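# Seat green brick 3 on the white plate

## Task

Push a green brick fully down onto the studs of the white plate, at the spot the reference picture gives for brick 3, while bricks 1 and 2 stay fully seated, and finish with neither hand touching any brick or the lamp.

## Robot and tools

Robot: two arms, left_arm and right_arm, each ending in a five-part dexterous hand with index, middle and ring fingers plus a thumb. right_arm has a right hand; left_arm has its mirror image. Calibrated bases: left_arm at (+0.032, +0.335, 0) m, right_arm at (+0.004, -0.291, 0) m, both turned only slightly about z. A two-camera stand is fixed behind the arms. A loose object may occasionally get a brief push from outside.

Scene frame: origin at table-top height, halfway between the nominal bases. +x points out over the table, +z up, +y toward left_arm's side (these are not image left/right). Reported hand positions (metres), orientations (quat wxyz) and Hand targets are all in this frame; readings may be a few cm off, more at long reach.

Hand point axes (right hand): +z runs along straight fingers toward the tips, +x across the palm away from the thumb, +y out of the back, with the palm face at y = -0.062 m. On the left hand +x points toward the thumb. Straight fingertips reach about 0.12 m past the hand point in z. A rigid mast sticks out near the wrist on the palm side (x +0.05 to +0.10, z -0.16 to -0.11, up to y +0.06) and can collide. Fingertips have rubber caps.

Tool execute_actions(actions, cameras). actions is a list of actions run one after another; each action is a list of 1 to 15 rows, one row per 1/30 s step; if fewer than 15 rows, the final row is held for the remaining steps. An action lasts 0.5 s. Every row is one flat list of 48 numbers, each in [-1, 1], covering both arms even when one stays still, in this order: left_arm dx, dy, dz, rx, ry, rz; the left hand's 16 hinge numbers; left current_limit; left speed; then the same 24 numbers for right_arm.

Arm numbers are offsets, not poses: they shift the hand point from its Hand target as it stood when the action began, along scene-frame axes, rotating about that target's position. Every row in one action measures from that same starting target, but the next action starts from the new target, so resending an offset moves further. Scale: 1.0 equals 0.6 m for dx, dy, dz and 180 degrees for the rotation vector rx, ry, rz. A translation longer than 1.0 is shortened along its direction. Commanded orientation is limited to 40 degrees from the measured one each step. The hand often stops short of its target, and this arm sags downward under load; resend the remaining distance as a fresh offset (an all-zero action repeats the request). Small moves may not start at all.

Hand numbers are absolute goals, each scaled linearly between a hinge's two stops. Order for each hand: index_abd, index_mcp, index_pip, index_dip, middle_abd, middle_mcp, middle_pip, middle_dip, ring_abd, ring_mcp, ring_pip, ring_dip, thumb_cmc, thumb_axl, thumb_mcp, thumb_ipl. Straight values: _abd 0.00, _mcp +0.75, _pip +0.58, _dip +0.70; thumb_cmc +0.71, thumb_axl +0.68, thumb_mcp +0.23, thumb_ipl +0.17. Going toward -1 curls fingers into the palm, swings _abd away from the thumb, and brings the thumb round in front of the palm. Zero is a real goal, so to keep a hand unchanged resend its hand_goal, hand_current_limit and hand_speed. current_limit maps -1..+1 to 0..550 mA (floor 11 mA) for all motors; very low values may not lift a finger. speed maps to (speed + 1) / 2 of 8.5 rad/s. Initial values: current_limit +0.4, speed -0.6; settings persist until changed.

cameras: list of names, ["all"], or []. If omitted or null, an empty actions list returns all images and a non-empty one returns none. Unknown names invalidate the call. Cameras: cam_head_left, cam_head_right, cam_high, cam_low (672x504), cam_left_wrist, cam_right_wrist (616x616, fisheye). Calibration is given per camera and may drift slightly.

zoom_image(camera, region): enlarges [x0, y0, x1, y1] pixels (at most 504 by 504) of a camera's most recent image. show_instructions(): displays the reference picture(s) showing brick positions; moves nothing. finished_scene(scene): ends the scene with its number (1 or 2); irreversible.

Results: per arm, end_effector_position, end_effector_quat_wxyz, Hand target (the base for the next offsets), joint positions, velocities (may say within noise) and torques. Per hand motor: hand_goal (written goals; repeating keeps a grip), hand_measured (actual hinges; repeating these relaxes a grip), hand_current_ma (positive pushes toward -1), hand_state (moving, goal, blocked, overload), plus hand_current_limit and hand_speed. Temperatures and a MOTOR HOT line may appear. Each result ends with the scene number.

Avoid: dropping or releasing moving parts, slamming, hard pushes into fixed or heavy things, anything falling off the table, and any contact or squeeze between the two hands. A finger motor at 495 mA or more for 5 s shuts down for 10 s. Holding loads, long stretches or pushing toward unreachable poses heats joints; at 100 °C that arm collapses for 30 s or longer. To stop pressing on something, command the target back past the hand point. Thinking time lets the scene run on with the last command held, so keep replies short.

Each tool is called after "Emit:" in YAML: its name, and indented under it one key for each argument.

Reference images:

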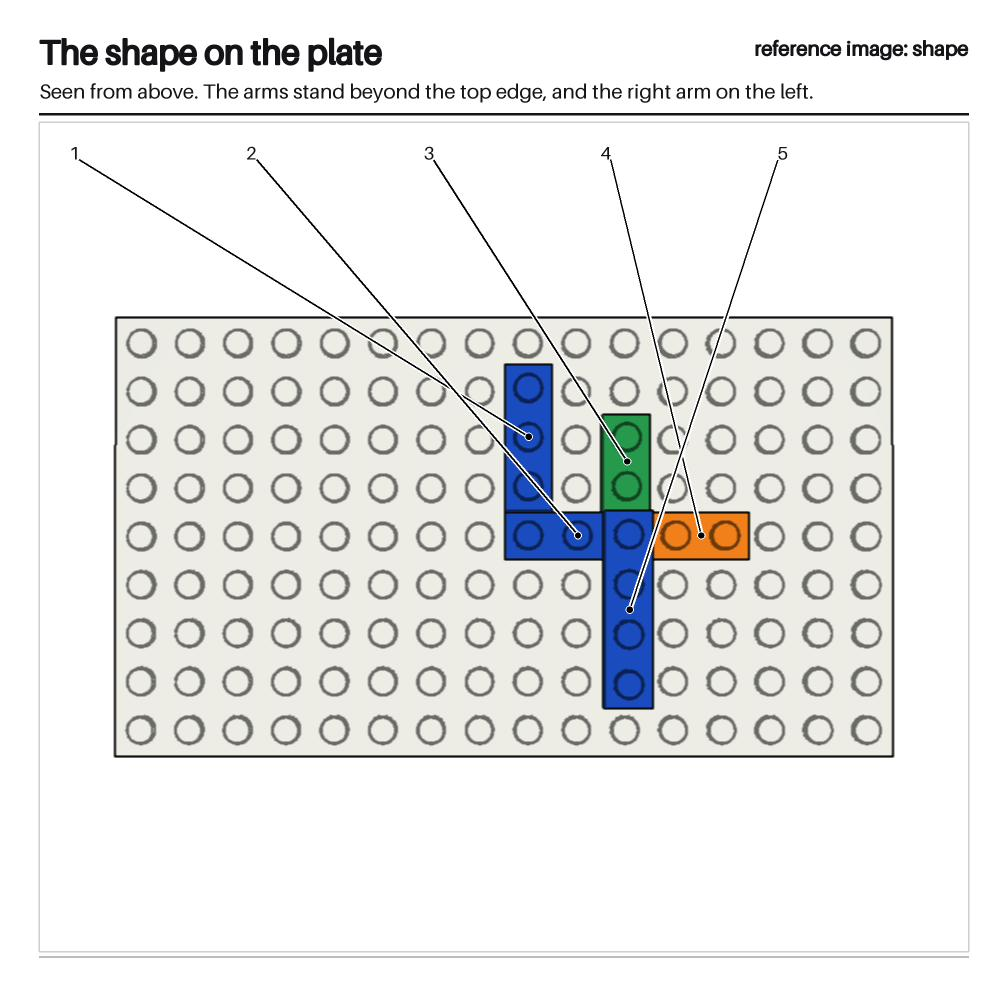

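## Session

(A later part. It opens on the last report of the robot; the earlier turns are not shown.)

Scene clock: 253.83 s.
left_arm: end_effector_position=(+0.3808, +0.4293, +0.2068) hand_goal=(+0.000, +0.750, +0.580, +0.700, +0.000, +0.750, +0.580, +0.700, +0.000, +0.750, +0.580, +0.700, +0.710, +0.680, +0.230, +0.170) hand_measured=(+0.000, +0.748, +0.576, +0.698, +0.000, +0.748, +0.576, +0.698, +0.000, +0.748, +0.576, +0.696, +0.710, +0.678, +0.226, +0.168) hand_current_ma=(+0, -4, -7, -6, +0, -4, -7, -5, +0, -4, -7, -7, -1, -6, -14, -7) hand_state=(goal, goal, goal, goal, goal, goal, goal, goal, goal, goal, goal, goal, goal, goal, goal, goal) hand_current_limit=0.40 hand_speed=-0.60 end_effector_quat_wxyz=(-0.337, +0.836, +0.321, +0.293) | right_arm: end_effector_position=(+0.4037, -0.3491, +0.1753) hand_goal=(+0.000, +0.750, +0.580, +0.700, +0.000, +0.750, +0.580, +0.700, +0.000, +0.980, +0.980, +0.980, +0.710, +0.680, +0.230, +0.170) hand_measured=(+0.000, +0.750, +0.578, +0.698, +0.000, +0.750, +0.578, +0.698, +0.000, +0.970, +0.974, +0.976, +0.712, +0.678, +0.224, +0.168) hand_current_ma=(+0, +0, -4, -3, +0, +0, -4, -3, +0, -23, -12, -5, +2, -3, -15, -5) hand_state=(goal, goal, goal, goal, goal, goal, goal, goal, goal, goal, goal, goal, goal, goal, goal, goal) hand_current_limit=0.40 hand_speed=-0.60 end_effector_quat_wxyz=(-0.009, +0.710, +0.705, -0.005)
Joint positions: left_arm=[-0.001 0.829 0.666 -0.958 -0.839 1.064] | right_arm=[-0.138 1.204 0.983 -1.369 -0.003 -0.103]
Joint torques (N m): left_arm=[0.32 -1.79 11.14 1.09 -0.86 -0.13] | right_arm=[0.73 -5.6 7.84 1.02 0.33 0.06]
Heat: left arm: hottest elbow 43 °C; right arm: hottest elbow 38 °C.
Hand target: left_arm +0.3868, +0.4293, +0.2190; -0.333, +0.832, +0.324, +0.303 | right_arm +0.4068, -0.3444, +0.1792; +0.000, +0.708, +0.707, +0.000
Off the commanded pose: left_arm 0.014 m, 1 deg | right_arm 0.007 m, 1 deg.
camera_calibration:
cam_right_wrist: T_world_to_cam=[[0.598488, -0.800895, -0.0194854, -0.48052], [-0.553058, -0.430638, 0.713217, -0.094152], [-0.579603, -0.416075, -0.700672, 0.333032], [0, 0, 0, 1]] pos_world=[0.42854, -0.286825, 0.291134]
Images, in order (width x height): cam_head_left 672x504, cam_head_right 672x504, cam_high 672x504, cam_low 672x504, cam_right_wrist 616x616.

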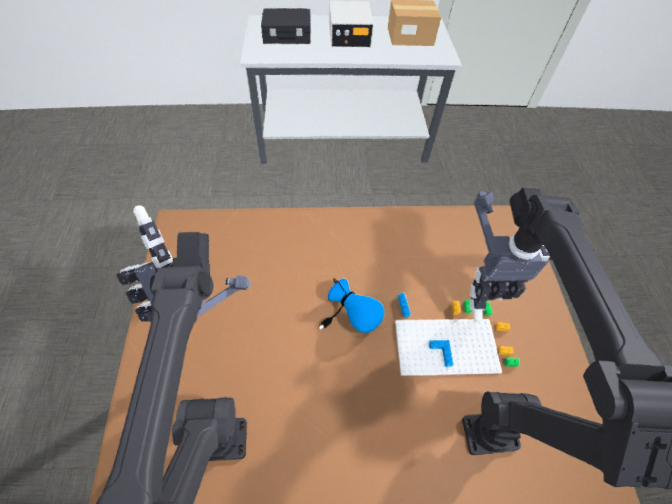

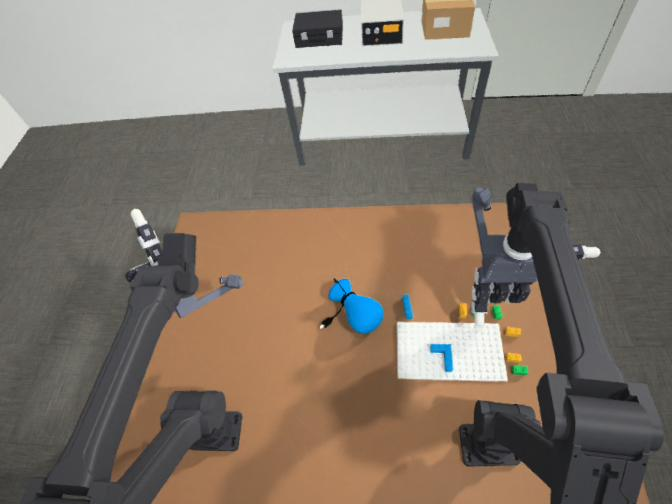

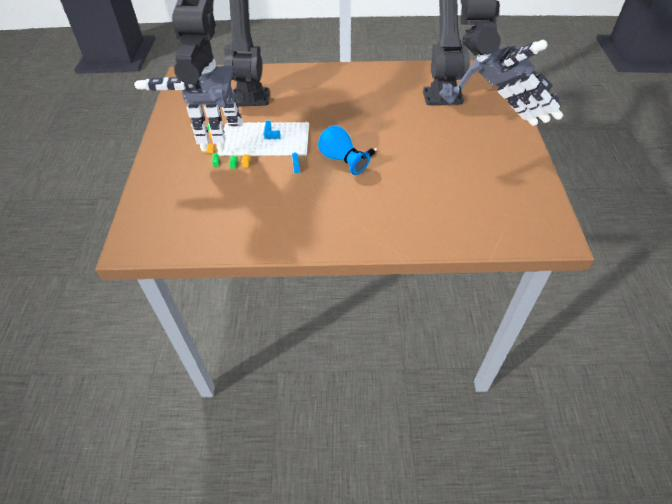

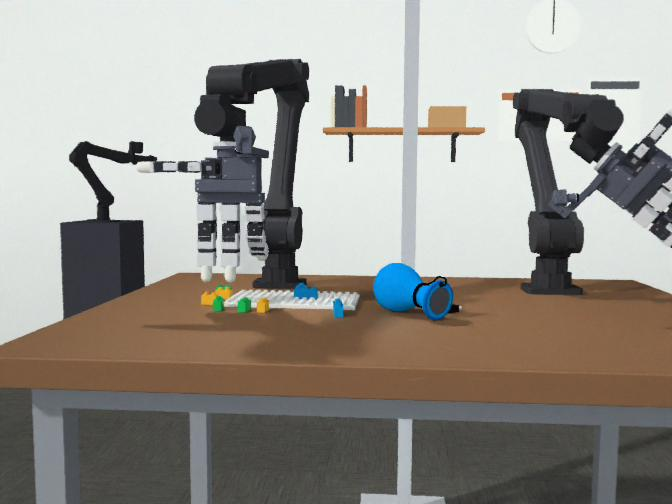

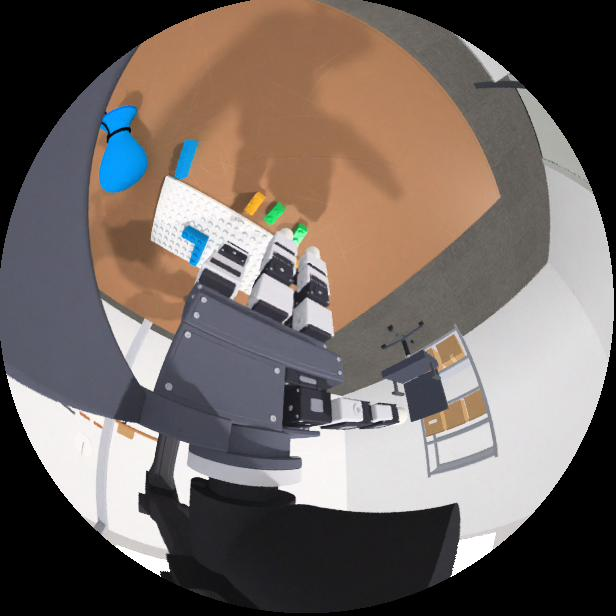

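Emit:
execute_actions:
  actions:
    - [[0,0,0,0,0,0,0,0.75,0.58,0.7,0,0.75,0.58,0.7,0,0.75,0.58,0.7,0.71,0.68,0.23,0.17,0.4,-0.6,-0.001,0.009,-0.043,0,0,0.022,0,0.75,0.58,0.7,0,0.75,0.58,0.7,0,0.98,0.98,0.98,0.71,0.68,0.23,0.17,0.4,-0.6]]
  cameras: ["cam_high","cam_low","cam_head_right","cam_right_wrist"]

Emit:
zoom_image:
  camera: "cam_high"
  region: [190, 120, 270, 180]

Emit:
zoom_image:
  camera: "cam_low"
  region: [190, 260, 270, 320]

Emit:
zoom_image:
  camera: "cam_right_wrist"
  region: [240, 180, 360, 300]

Emit:
zoom_image:
  camera: "cam_head_right"
  region: [440, 270, 540, 350]

Scene clock: 287.90 s.
left_arm: end_effector_position=(+0.3808, +0.4293, +0.2068) hand_goal=(+0.000, +0.750, +0.580, +0.700, +0.000, +0.750, +0.580, +0.700, +0.000, +0.750, +0.580, +0.700, +0.710, +0.680, +0.230, +0.170) hand_measured=(+0.000, +0.748, +0.576, +0.698, +0.000, +0.748, +0.576, +0.698, +0.000, +0.748, +0.576, +0.696, +0.710, +0.678, +0.226, +0.168) hand_current_ma=(+0, -4, -7, -6, +0, -4, -7, -5, +0, -4, -7, -7, -1, -6, -14, -7) hand_state=(goal, goal, goal, goal, goal, goal, goal, goal, goal, goal, goal, goal, goal, goal, goal, goal) hand_current_limit=0.40 hand_speed=-0.60 end_effector_quat_wxyz=(-0.337, +0.836, +0.321, +0.293) | right_arm: end_effector_position=(+0.4024, -0.3445, +0.1545) hand_goal=(+0.000, +0.750, +0.580, +0.700, +0.000, +0.750, +0.580, +0.700, +0.000, +0.980, +0.980, +0.980, +0.710, +0.680, +0.230, +0.170) hand_measured=(+0.000, +0.750, +0.578, +0.698, +0.000, +0.750, +0.578, +0.698, +0.000, +0.970, +0.974, +0.976, +0.712, +0.678, +0.224, +0.168) hand_current_ma=(+0, +0, -4, -3, +0, +0, -4, -3, +0, -22, -12, -5, +2, -3, -15, -5) hand_state=(goal, goal, goal, goal, goal, goal, goal, goal, goal, goal, goal, goal, goal, goal, goal, goal) hand_current_limit=0.40 hand_speed=-0.60 end_effector_quat_wxyz=(-0.003, +0.691, +0.722, -0.001)
Joint positions: left_arm=[-0.001 0.829 0.666 -0.958 -0.839 1.064] | right_arm=[-0.138 1.204 0.923 -1.297 -0.003 -0.154]
Joint torques (N m): left_arm=[0.26 -1.79 11.15 1.07 -0.86 -0.14] | right_arm=[0.38 -4.42 7.77 1.13 0.31 -0.11]
Heat: left arm: hottest elbow 44 °C; right arm: hottest elbow 38 °C.
Hand target: left_arm +0.3868, +0.4293, +0.2190; -0.333, +0.832, +0.324, +0.303 | right_arm +0.4063, -0.3390, +0.1534; +0.000, +0.683, +0.731, +0.000
Off the commanded pose: left_arm 0.014 m, 1 deg | right_arm 0.007 m, 1 deg.
camera_calibration:
cam_right_wrist: T_world_to_cam=[[0.638844, -0.769265, -0.0104644, -0.483307], [-0.539594, -0.457724, 0.706631, -0.091813], [-0.548376, -0.44578, -0.707505, 0.29778], [0, 0, 0, 1]] pos_world=[0.422511, -0.281072, 0.270501]
Images, in order (width x height): cam_head_right 672x504, cam_high 672x504, cam_low 672x504, cam_right_wrist 616x616.

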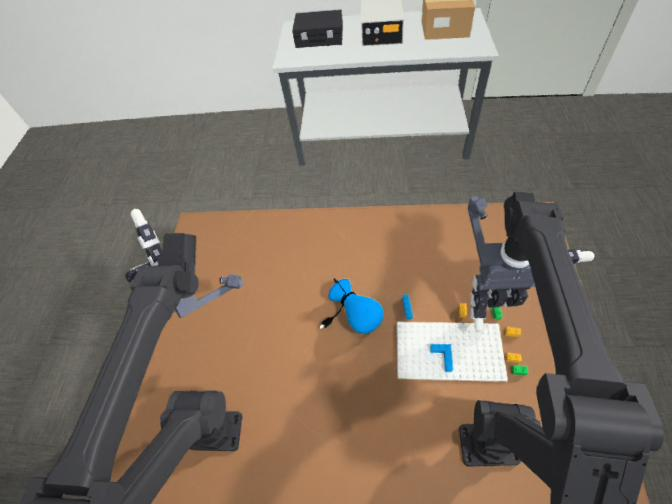

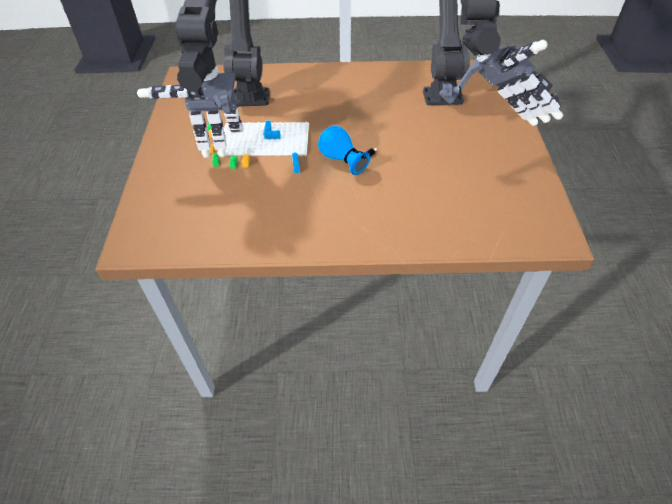

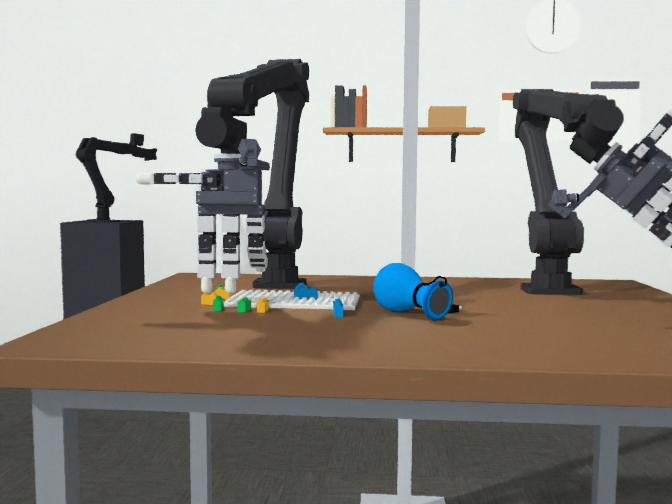

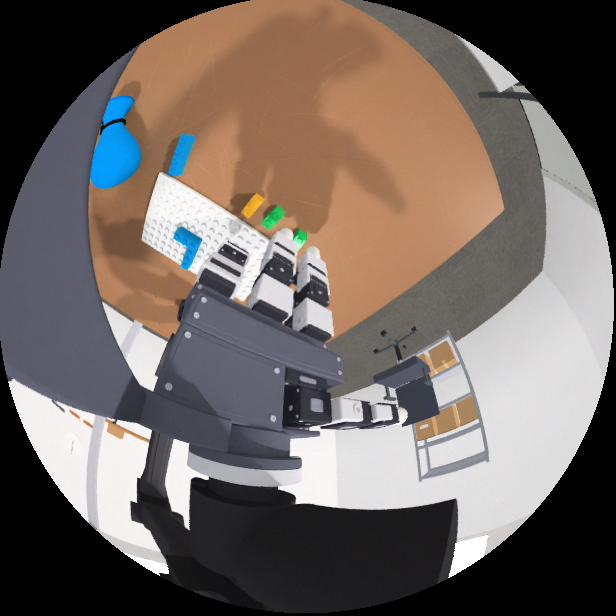

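Scaled by 6.300 from the camera's 672x504 image, which has a finer 960x720 frame.

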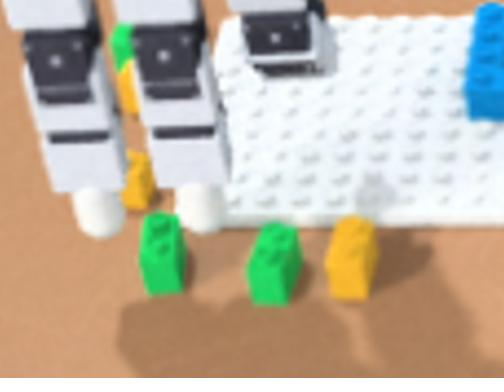

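Scaled by 6.300 from the camera's 672x504 image, which has a finer 960x720 frame.

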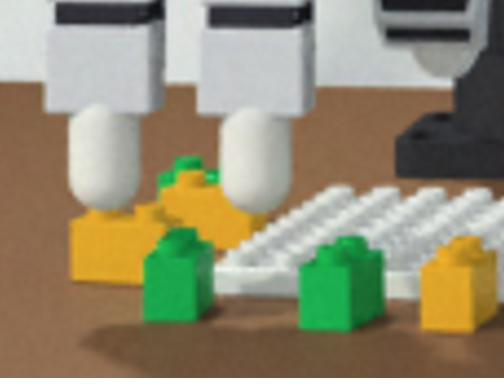

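Scaled by 4.200 from the camera's 616x616 image, which has a finer 880x880 frame.

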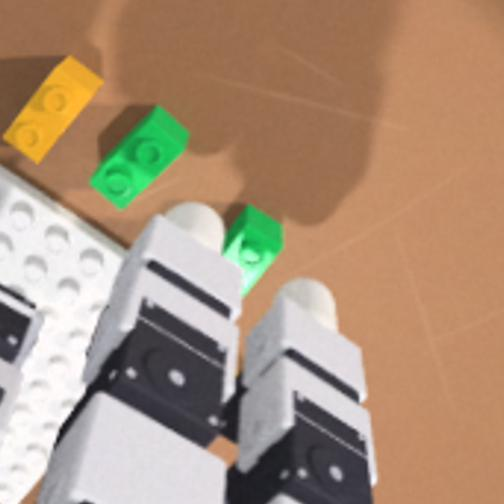

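Scaled by 5.040 from the camera's 672x504 image, which has a finer 960x720 frame.

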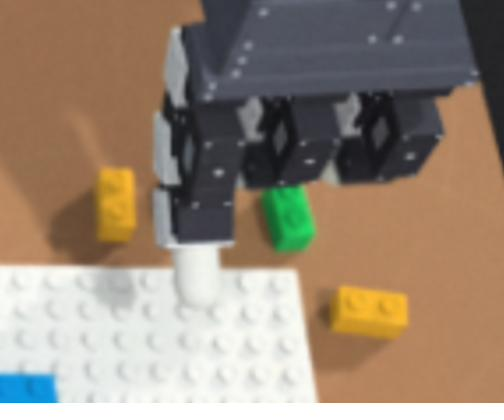

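Emit:
execute_actions:
  actions:
    - [[0,0,0,0,0,0,0,0.75,0.58,0.7,0,0.75,0.58,0.7,0,0.75,0.58,0.7,0.71,0.68,0.23,0.17,0.4,-0.6,-0.012,0,-0.01,0,0,0,0,0.75,0.58,0.7,0,0.75,0.58,0.7,0,0.98,0.98,0.98,0.71,0.68,0.23,0.17,0.4,-0.6]]
    - [[0,0,0,0,0,0,0,0.75,0.58,0.7,0,0.75,0.58,0.7,0,0.75,0.58,0.7,0.71,0.68,0.23,0.17,0.4,-0.6,0,0,-0.009,0,0,0,0,0.75,0.58,0.7,0,0.75,0.58,0.7,0,0.98,0.98,0.98,0.71,0.68,0.23,0.17,0.4,-0.6]]
  cameras: ["cam_high","cam_low","cam_right_wrist"]

Emit:
zoom_image:
  camera: "cam_high"
  region: [190, 120, 270, 180]

Emit:
zoom_image:
  camera: "cam_low"
  region: [190, 260, 270, 320]

Emit:
zoom_image:
  camera: "cam_right_wrist"
  region: [240, 180, 360, 300]

Scene clock: 313.30 s.
left_arm: end_effector_position=(+0.3808, +0.4293, +0.2068) hand_goal=(+0.000, +0.750, +0.580, +0.700, +0.000, +0.750, +0.580, +0.700, +0.000, +0.750, +0.580, +0.700, +0.710, +0.680, +0.230, +0.170) hand_measured=(+0.000, +0.748, +0.576, +0.698, +0.000, +0.748, +0.576, +0.698, +0.000, +0.748, +0.576, +0.696, +0.710, +0.678, +0.226, +0.168) hand_current_ma=(+0, -4, -7, -6, +0, -4, -7, -5, +0, -4, -7, -7, -1, -6, -14, -7) hand_state=(goal, goal, goal, goal, goal, goal, goal, goal, goal, goal, goal, goal, goal, goal, goal, goal) hand_current_limit=0.40 hand_speed=-0.60 end_effector_quat_wxyz=(-0.337, +0.836, +0.321, +0.293) | right_arm: end_effector_position=(+0.3962, -0.3436, +0.1401) hand_goal=(+0.000, +0.750, +0.580, +0.700, +0.000, +0.750, +0.580, +0.700, +0.000, +0.980, +0.980, +0.980, +0.710, +0.680, +0.230, +0.170) hand_measured=(+0.000, +0.750, +0.578, +0.698, +0.000, +0.750, +0.578, +0.698, +0.000, +0.970, +0.974, +0.976, +0.712, +0.678, +0.224, +0.168) hand_current_ma=(+0, +0, -4, -3, +0, +0, -4, -3, +0, -22, -12, -5, +2, -3, -15, -5) hand_state=(goal, goal, goal, goal, goal, goal, goal, goal, goal, goal, goal, goal, goal, goal, goal, goal) hand_current_limit=0.40 hand_speed=-0.60 end_effector_quat_wxyz=(-0.007, +0.690, +0.724, -0.003)
Joint positions: left_arm=[-0.001 0.829 0.666 -0.958 -0.839 1.064] | right_arm=[-0.138 1.204 0.886 -1.267 -0.003 -0.157]
Joint torques (N m): left_arm=[0.26 -1.79 11.15 1.07 -0.86 -0.14] | right_arm=[0.15 -5.36 7.56 1.14 0.32 -0.11]
Heat: left arm: hottest elbow 44 °C; right arm: hottest elbow 38 °C.
Hand target: left_arm +0.3868, +0.4293, +0.2190; -0.333, +0.832, +0.324, +0.303 | right_arm +0.3990, -0.3390, +0.1420; +0.000, +0.683, +0.731, +0.000
Off the commanded pose: left_arm 0.014 m, 1 deg | right_arm 0.006 m, 1 deg.
camera_calibration:
cam_right_wrist: T_world_to_cam=[[0.641107, -0.767279, -0.0162769, -0.478126], [-0.532587, -0.460079, 0.710407, -0.0886006], [-0.552569, -0.446778, -0.703602, 0.285473], [0, 0, 0, 1]] pos_world=[0.417086, -0.280076, 0.25602]
Images, in order (width x height): cam_high 672x504, cam_low 672x504, cam_right_wrist 616x616.

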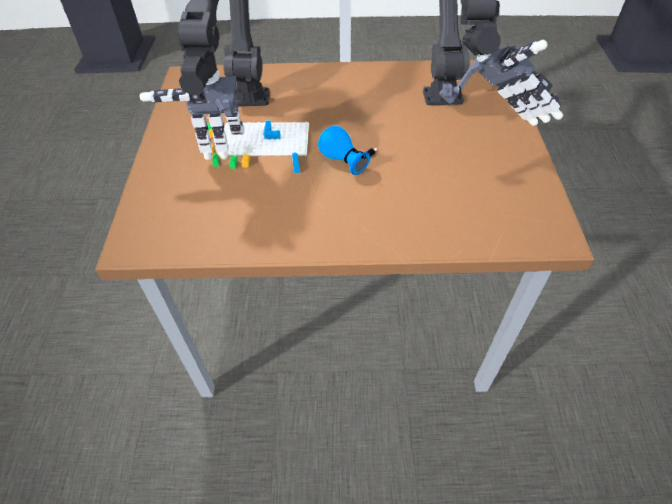

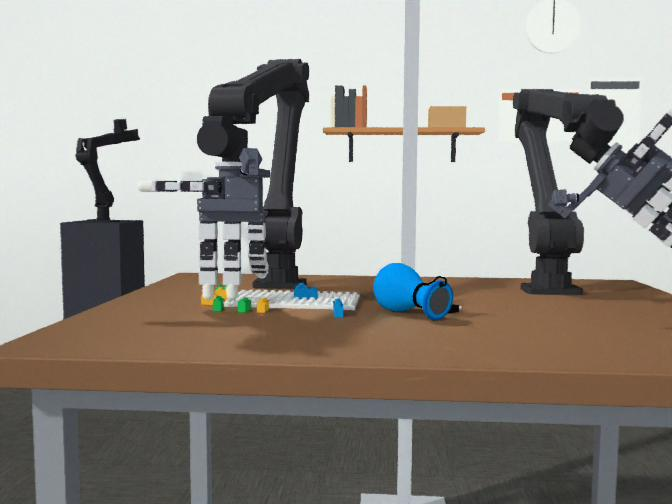

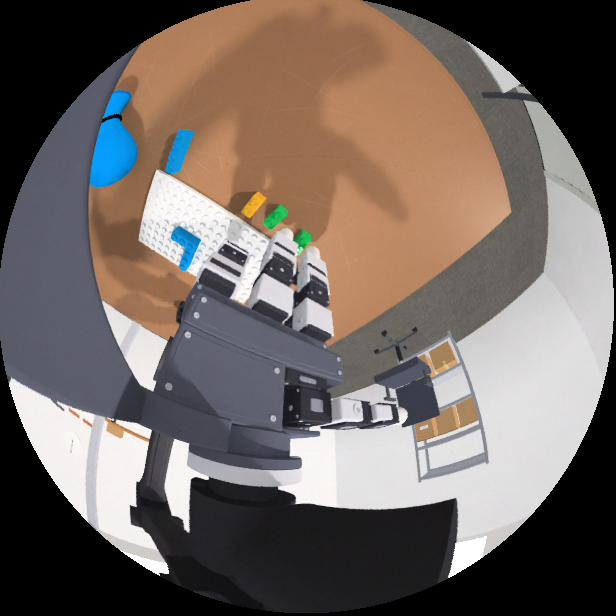

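Scaled by 6.300 from the camera's 672x504 image, which has a finer 960x720 frame.

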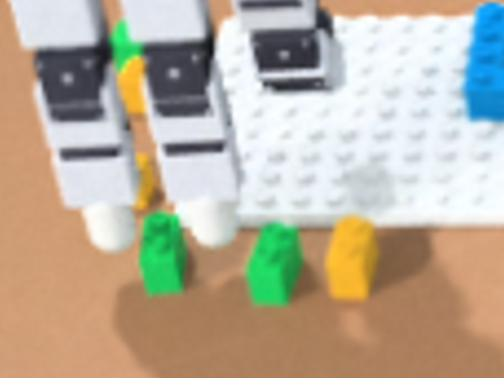

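Scaled by 6.300 from the camera's 672x504 image, which has a finer 960x720 frame.

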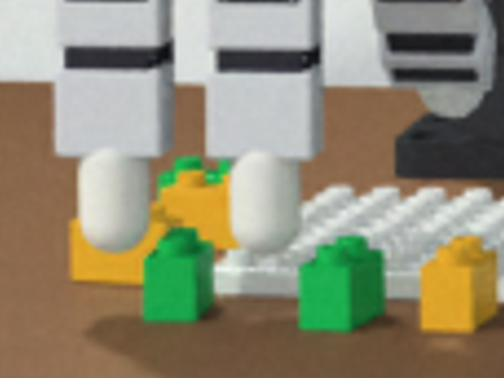

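Scaled by 4.200 from the camera's 616x616 image, which has a finer 880x880 frame.

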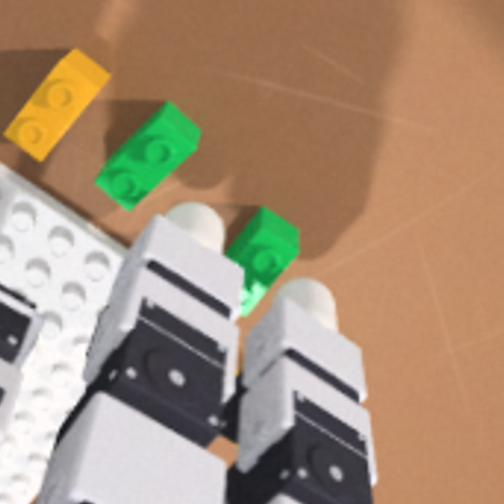

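Emit:
execute_actions:
  actions:
    - [[0,0,0,0,0,0,0,0.75,0.58,0.7,0,0.75,0.58,0.7,0,0.75,0.58,0.7,0.71,0.68,0.23,0.17,0.4,-0.6,-0.005,-0.001,-0.006,0,0,0.011,0,0.75,0.58,0.7,0,0.75,0.58,0.7,0,0.98,0.98,0.98,0.71,0.68,0.23,0.17,0.4,-0.6]]
    - [[0,0,0,0,0,0,0,0.75,0.58,0.7,0,0.75,0.58,0.7,0,0.75,0.58,0.7,0.71,0.68,0.23,0.17,0.4,-0.6,0,0,-0.0065,0,0,0,0,0.75,0.58,0.7,0,0.75,0.58,0.7,0,0.98,0.98,0.98,0.71,0.68,0.23,0.17,0.4,-0.6]]
  cameras: ["cam_high","cam_low","cam_right_wrist"]

Emit:
zoom_image:
  camera: "cam_high"
  region: [190, 120, 270, 180]

Emit:
zoom_image:
  camera: "cam_low"
  region: [190, 260, 270, 320]

Emit:
zoom_image:
  camera: "cam_right_wrist"
  region: [240, 180, 360, 300]

Scene clock: 333.83 s.
left_arm: end_effector_position=(+0.3808, +0.4293, +0.2068) hand_goal=(+0.000, +0.750, +0.580, +0.700, +0.000, +0.750, +0.580, +0.700, +0.000, +0.750, +0.580, +0.700, +0.710, +0.680, +0.230, +0.170) hand_measured=(+0.000, +0.748, +0.576, +0.698, +0.000, +0.748, +0.576, +0.698, +0.000, +0.748, +0.576, +0.696, +0.710, +0.678, +0.226, +0.168) hand_current_ma=(+0, -4, -7, -6, +0, -4, -7, -5, +0, -4, -7, -7, -1, -6, -14, -7) hand_state=(goal, goal, goal, goal, goal, goal, goal, goal, goal, goal, goal, goal, goal, goal, goal, goal) hand_current_limit=0.40 hand_speed=-0.60 end_effector_quat_wxyz=(-0.337, +0.836, +0.321, +0.293) | right_arm: end_effector_position=(+0.3940, -0.3391, +0.1321) hand_goal=(+0.000, +0.750, +0.580, +0.700, +0.000, +0.750, +0.580, +0.700, +0.000, +0.980, +0.980, +0.980, +0.710, +0.680, +0.230, +0.170) hand_measured=(+0.000, +0.750, +0.578, +0.698, +0.000, +0.750, +0.578, +0.698, +0.000, +0.970, +0.974, +0.976, +0.712, +0.678, +0.224, +0.168) hand_current_ma=(+0, +0, -4, -3, +0, +0, -4, -3, +0, -22, -12, -5, +2, -3, -15, -5) hand_state=(goal, goal, goal, goal, goal, goal, goal, goal, goal, goal, goal, goal, goal, goal, goal, goal) hand_current_limit=0.40 hand_speed=-0.60 end_effector_quat_wxyz=(-0.007, +0.673, +0.740, -0.004)
Joint positions: left_arm=[-0.001 0.829 0.666 -0.958 -0.839 1.064] | right_arm=[-0.138 1.204 0.864 -1.247 -0.003 -0.204]
Joint torques (N m): left_arm=[0.32 -1.79 11.15 1.07 -0.86 -0.14] | right_arm=[-0.97 -5.36 7.46 1.1 0.32 -0.11]
Heat: left arm: hottest elbow 44 °C; right arm: hottest elbow 37 °C.
Hand target: left_arm +0.3868, +0.4293, +0.2190; -0.333, +0.832, +0.324, +0.303 | right_arm +0.3960, -0.3396, +0.1345; +0.000, +0.670, +0.742, +0.000
Off the commanded pose: left_arm 0.014 m, 1 deg | right_arm 0.003 m, 1 deg.
camera_calibration:
cam_right_wrist: T_world_to_cam=[[0.676655, -0.736086, -0.0177535, -0.476725], [-0.509285, -0.485307, 0.710708, -0.0998575], [-0.531758, -0.471862, -0.703263, 0.263792], [0, 0, 0, 1]] pos_world=[0.411996, -0.274898, 0.248021]
Images, in order (width x height): cam_high 672x504, cam_low 672x504, cam_right_wrist 616x616.

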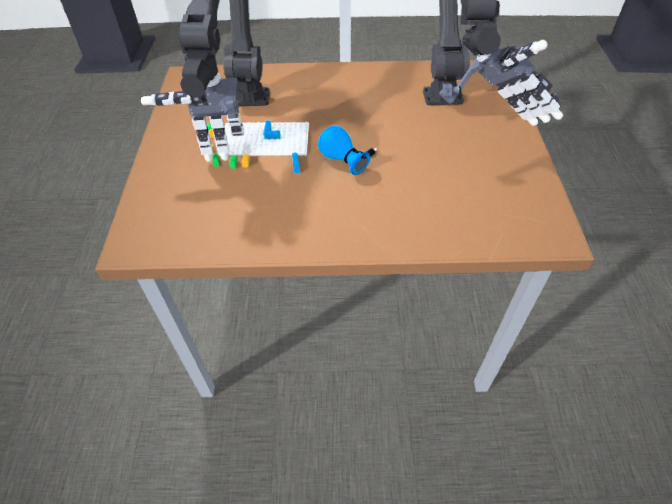

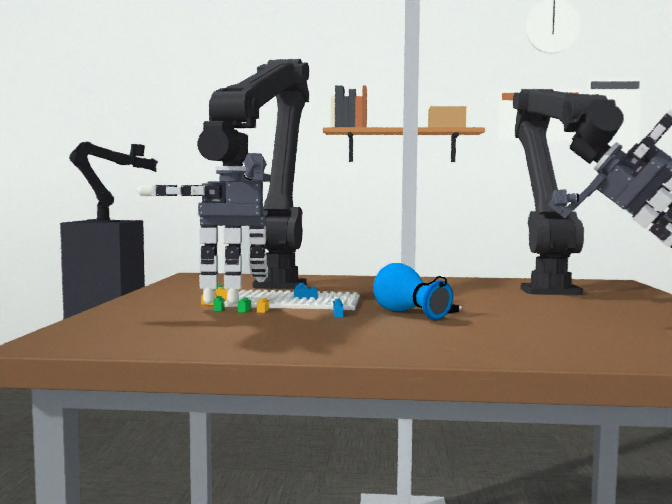

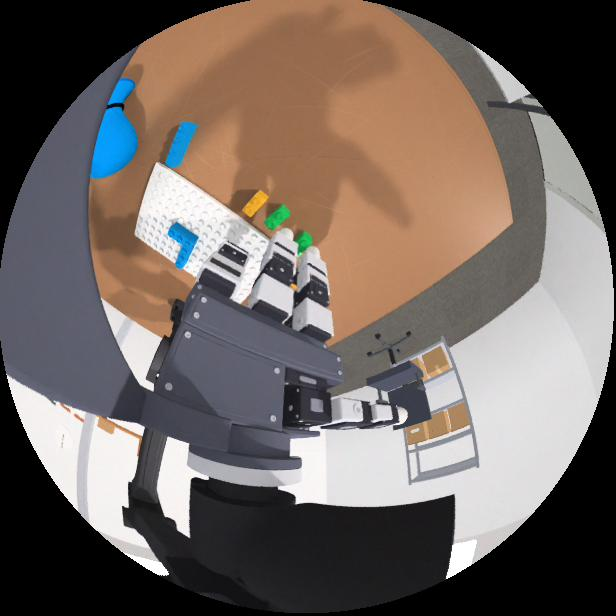

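Scaled by 6.300 from the camera's 672x504 image, which has a finer 960x720 frame.

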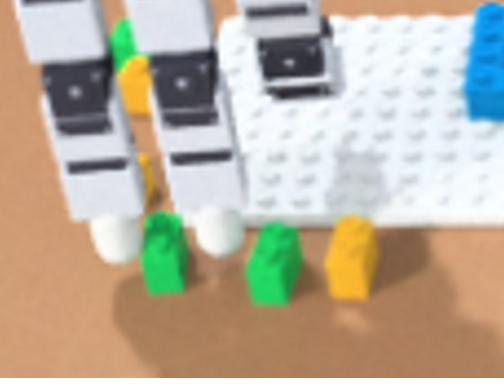

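Scaled by 6.300 from the camera's 672x504 image, which has a finer 960x720 frame.

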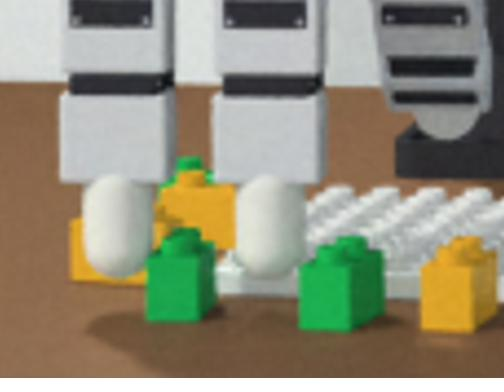

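Scaled by 4.200 from the camera's 616x616 image, which has a finer 880x880 frame.

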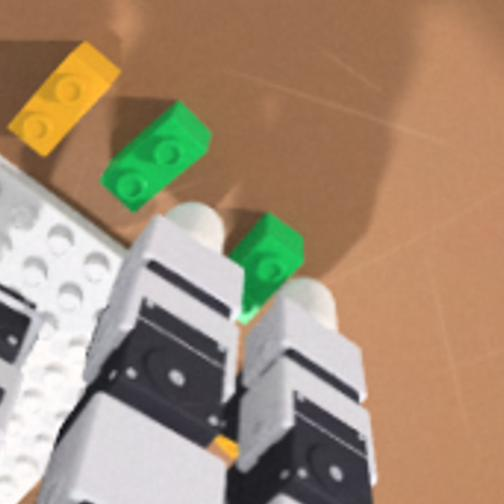

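Emit:
execute_actions:
  actions:
    - [[0,0,0,0,0,0,0,0.75,0.58,0.7,0,0.75,0.58,0.7,0,0.75,0.58,0.7,0.71,0.68,0.23,0.17,0.4,-0.6,0,-0.0065,0,0,0,0,0,0.75,0.58,0.7,0,0.75,0.58,0.7,0,0.98,0.98,0.98,0.71,0.68,0.23,0.17,0.4,-0.6]]
  cameras: ["cam_low"]

Emit:
zoom_image:
  camera: "cam_low"
  region: [190, 260, 270, 320]

Scene clock: 349.17 s.
left_arm: end_effector_position=(+0.3808, +0.4293, +0.2068) hand_goal=(+0.000, +0.750, +0.580, +0.700, +0.000, +0.750, +0.580, +0.700, +0.000, +0.750, +0.580, +0.700, +0.710, +0.680, +0.230, +0.170) hand_measured=(+0.000, +0.748, +0.576, +0.698, +0.000, +0.748, +0.576, +0.698, +0.000, +0.748, +0.576, +0.696, +0.710, +0.678, +0.226, +0.168) hand_current_ma=(+0, -4, -7, -6, +0, -4, -7, -5, +0, -4, -7, -7, -1, -6, -14, -7) hand_state=(goal, goal, goal, goal, goal, goal, goal, goal, goal, goal, goal, goal, goal, goal, goal, goal) hand_current_limit=0.40 hand_speed=-0.60 end_effector_quat_wxyz=(-0.337, +0.836, +0.321, +0.293) | right_arm: end_effector_position=(+0.3941, -0.3381, +0.1321) hand_goal=(+0.000, +0.750, +0.580, +0.700, +0.000, +0.750, +0.580, +0.700, +0.000, +0.980, +0.980, +0.980, +0.710, +0.680, +0.230, +0.170) hand_measured=(+0.000, +0.750, +0.578, +0.698, +0.000, +0.750, +0.578, +0.698, +0.000, +0.970, +0.974, +0.976, +0.712, +0.678, +0.224, +0.168) hand_current_ma=(+0, +0, -4, -3, +0, +0, -4, -3, +0, -22, -12, -5, +2, -3, -15, -5) hand_state=(goal, goal, goal, goal, goal, goal, goal, goal, goal, goal, goal, goal, goal, goal, goal, goal) hand_current_limit=0.40 hand_speed=-0.60 end_effector_quat_wxyz=(-0.007, +0.669, +0.744, -0.004)
Joint positions: left_arm=[-0.001 0.829 0.666 -0.958 -0.839 1.064] | right_arm=[-0.138 1.204 0.864 -1.247 -0.003 -0.216]
Joint torques (N m): left_arm=[0.26 -1.85 11.17 1.09 -0.86 -0.13] | right_arm=[-1.79 -5.36 7.56 1.09 0.33 -0.1]
Heat: left arm: hottest elbow 44 °C; right arm: hottest elbow 37 °C.
Hand target: left_arm +0.3868, +0.4293, +0.2190; -0.333, +0.832, +0.324, +0.303 | right_arm +0.3960, -0.3435, +0.1345; +0.000, +0.670, +0.742, +0.000
Off the commanded pose: left_arm 0.014 m, 1 deg | right_arm 0.006 m, 1 deg.
Images, in order (width x height): cam_low 672x504.

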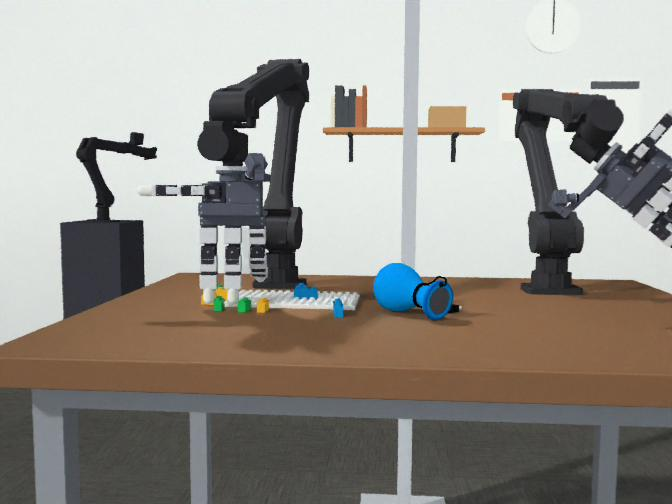

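Scaled by 6.300 from the camera's 672x504 image, which has a finer 960x720 frame.

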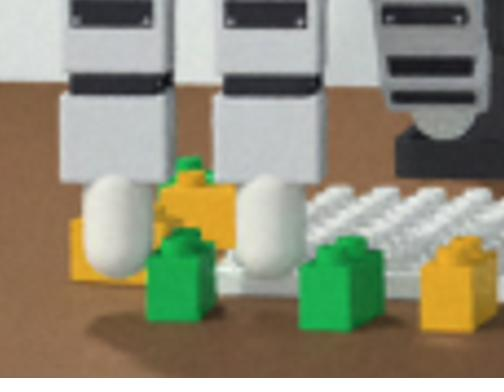

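Emit:
execute_actions:
  actions:
    - [[0,0,0,0,0,0,0,0.75,0.58,0.7,0,0.75,0.58,0.7,0,0.75,0.58,0.7,0.71,0.68,0.23,0.17,0.4,-0.6,0,0.0065,0,0,0,0,-0.015,0.75,0.58,0.7,0.09,0.75,0.58,0.7,0,0.98,0.98,0.98,0.71,0.68,0.23,0.17,0.4,-0.94]]
    - [[0,0,0,0,0,0,0,0.75,0.58,0.7,0,0.75,0.58,0.7,0,0.75,0.58,0.7,0.71,0.68,0.23,0.17,0.4,-0.6,0,0,0,0,0,0,-0.06,0.75,0.58,0.7,0.13,0.75,0.58,0.7,0,0.98,0.98,0.98,0.71,0.68,0.23,0.17,0.4,-0.94]]
  cameras: ["cam_low","cam_high","cam_right_wrist"]

Emit:
zoom_image:
  camera: "cam_low"
  region: [190, 260, 270, 320]

Emit:
zoom_image:
  camera: "cam_high"
  region: [190, 120, 270, 180]

Emit:
zoom_image:
  camera: "cam_right_wrist"
  region: [240, 180, 360, 300]

Scene clock: 359.60 s.
left_arm: end_effector_position=(+0.3808, +0.4293, +0.2068) hand_goal=(+0.000, +0.750, +0.580, +0.700, +0.000, +0.750, +0.580, +0.700, +0.000, +0.750, +0.580, +0.700, +0.710, +0.680, +0.230, +0.170) hand_measured=(+0.000, +0.748, +0.576, +0.698, +0.000, +0.748, +0.576, +0.698, +0.000, +0.748, +0.576, +0.696, +0.710, +0.678, +0.226, +0.168) hand_current_ma=(+0, -4, -7, -6, +0, -4, -7, -5, +0, -4, -7, -7, -1, -6, -14, -7) hand_state=(goal, goal, goal, goal, goal, goal, goal, goal, goal, goal, goal, goal, goal, goal, goal, goal) hand_current_limit=0.40 hand_speed=-0.60 end_effector_quat_wxyz=(-0.337, +0.836, +0.321, +0.293) | right_arm: end_effector_position=(+0.3941, -0.3381, +0.1321) hand_goal=(-0.060, +0.750, +0.580, +0.700, +0.130, +0.750, +0.580, +0.700, +0.000, +0.980, +0.980, +0.980, +0.710, +0.680, +0.230, +0.170) hand_measured=(-0.018, +0.750, +0.578, +0.698, +0.090, +0.750, +0.578, +0.698, +0.000, +0.970, +0.974, +0.976, +0.712, +0.678, +0.224, +0.168) hand_current_ma=(+106, +0, -4, -3, -96, +0, -4, -3, +0, -22, -12, -5, +2, -3, -15, -5) hand_state=(blocked, goal, goal, goal, blocked, goal, goal, goal, goal, goal, goal, goal, goal, goal, goal, goal) hand_current_limit=0.40 hand_speed=-0.94 end_effector_quat_wxyz=(-0.007, +0.668, +0.744, -0.004)
Joint positions: left_arm=[-0.001 0.829 0.666 -0.958 -0.839 1.064] | right_arm=[-0.138 1.204 0.864 -1.247 -0.003 -0.217]
Joint torques (N m): left_arm=[0.26 -1.85 11.15 1.07 -0.86 -0.14] | right_arm=[-1.03 -5.36 7.51 1.07 0.33 -0.01]
Heat: left arm: hottest elbow 44 °C; right arm: hottest elbow 37 °C.
Hand target: left_arm +0.3868, +0.4293, +0.2190; -0.333, +0.832, +0.324, +0.303 | right_arm +0.3960, -0.3396, +0.1345; +0.000, +0.670, +0.742, +0.000
Off the commanded pose: left_arm 0.014 m, 1 deg | right_arm 0.003 m, 1 deg.
camera_calibration:
cam_right_wrist: T_world_to_cam=[[0.685552, -0.727804, -0.0178842, -0.476699], [-0.503352, -0.491592, 0.710616, -0.103719], [-0.525981, -0.478162, -0.703353, 0.259957], [0, 0, 0, 1]] pos_world=[0.411327, -0.273629, 0.248021]
Images, in order (width x height): cam_high 672x504, cam_low 672x504, cam_right_wrist 616x616.

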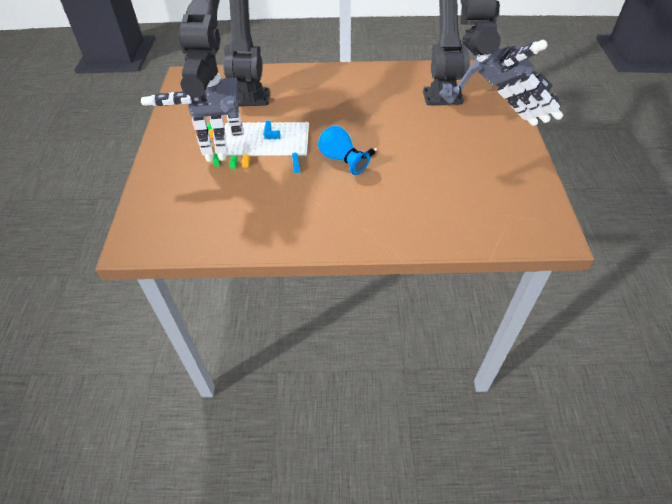

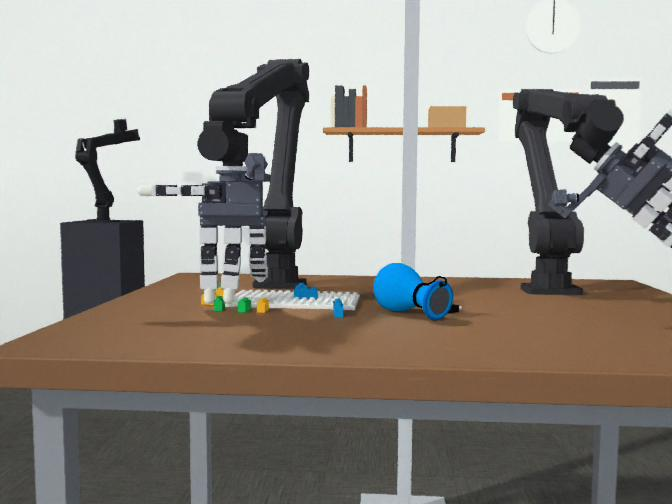

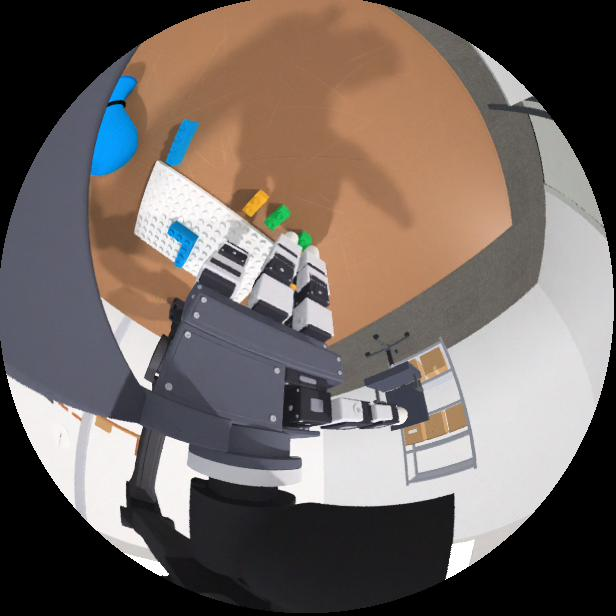

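Scaled by 6.300 from the camera's 672x504 image, which has a finer 960x720 frame.

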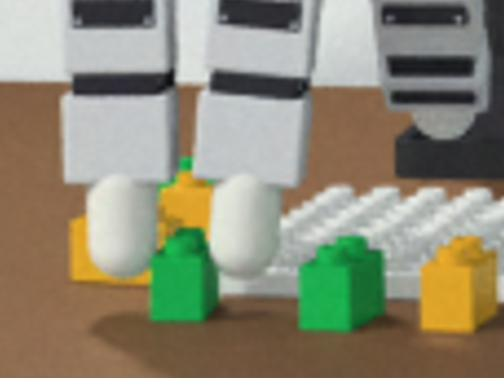

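Scaled by 6.300 from the camera's 672x504 image, which has a finer 960x720 frame.

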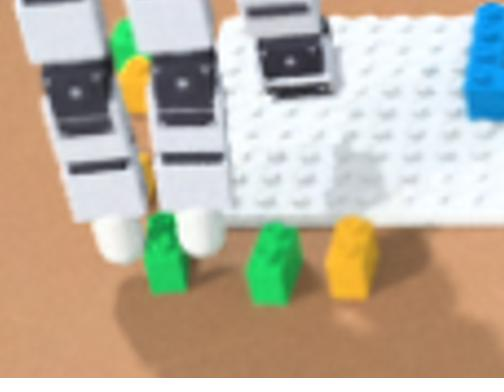

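Scaled by 4.200 from the camera's 616x616 image, which has a finer 880x880 frame.

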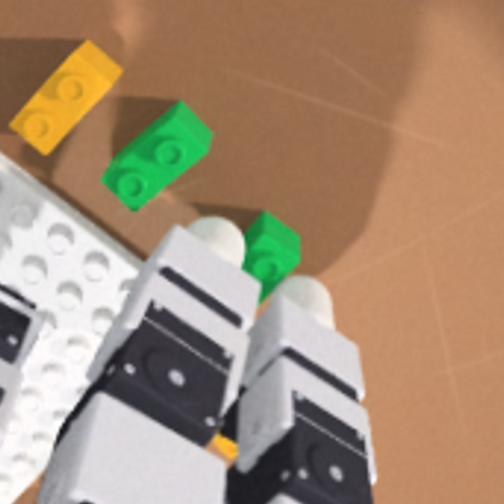

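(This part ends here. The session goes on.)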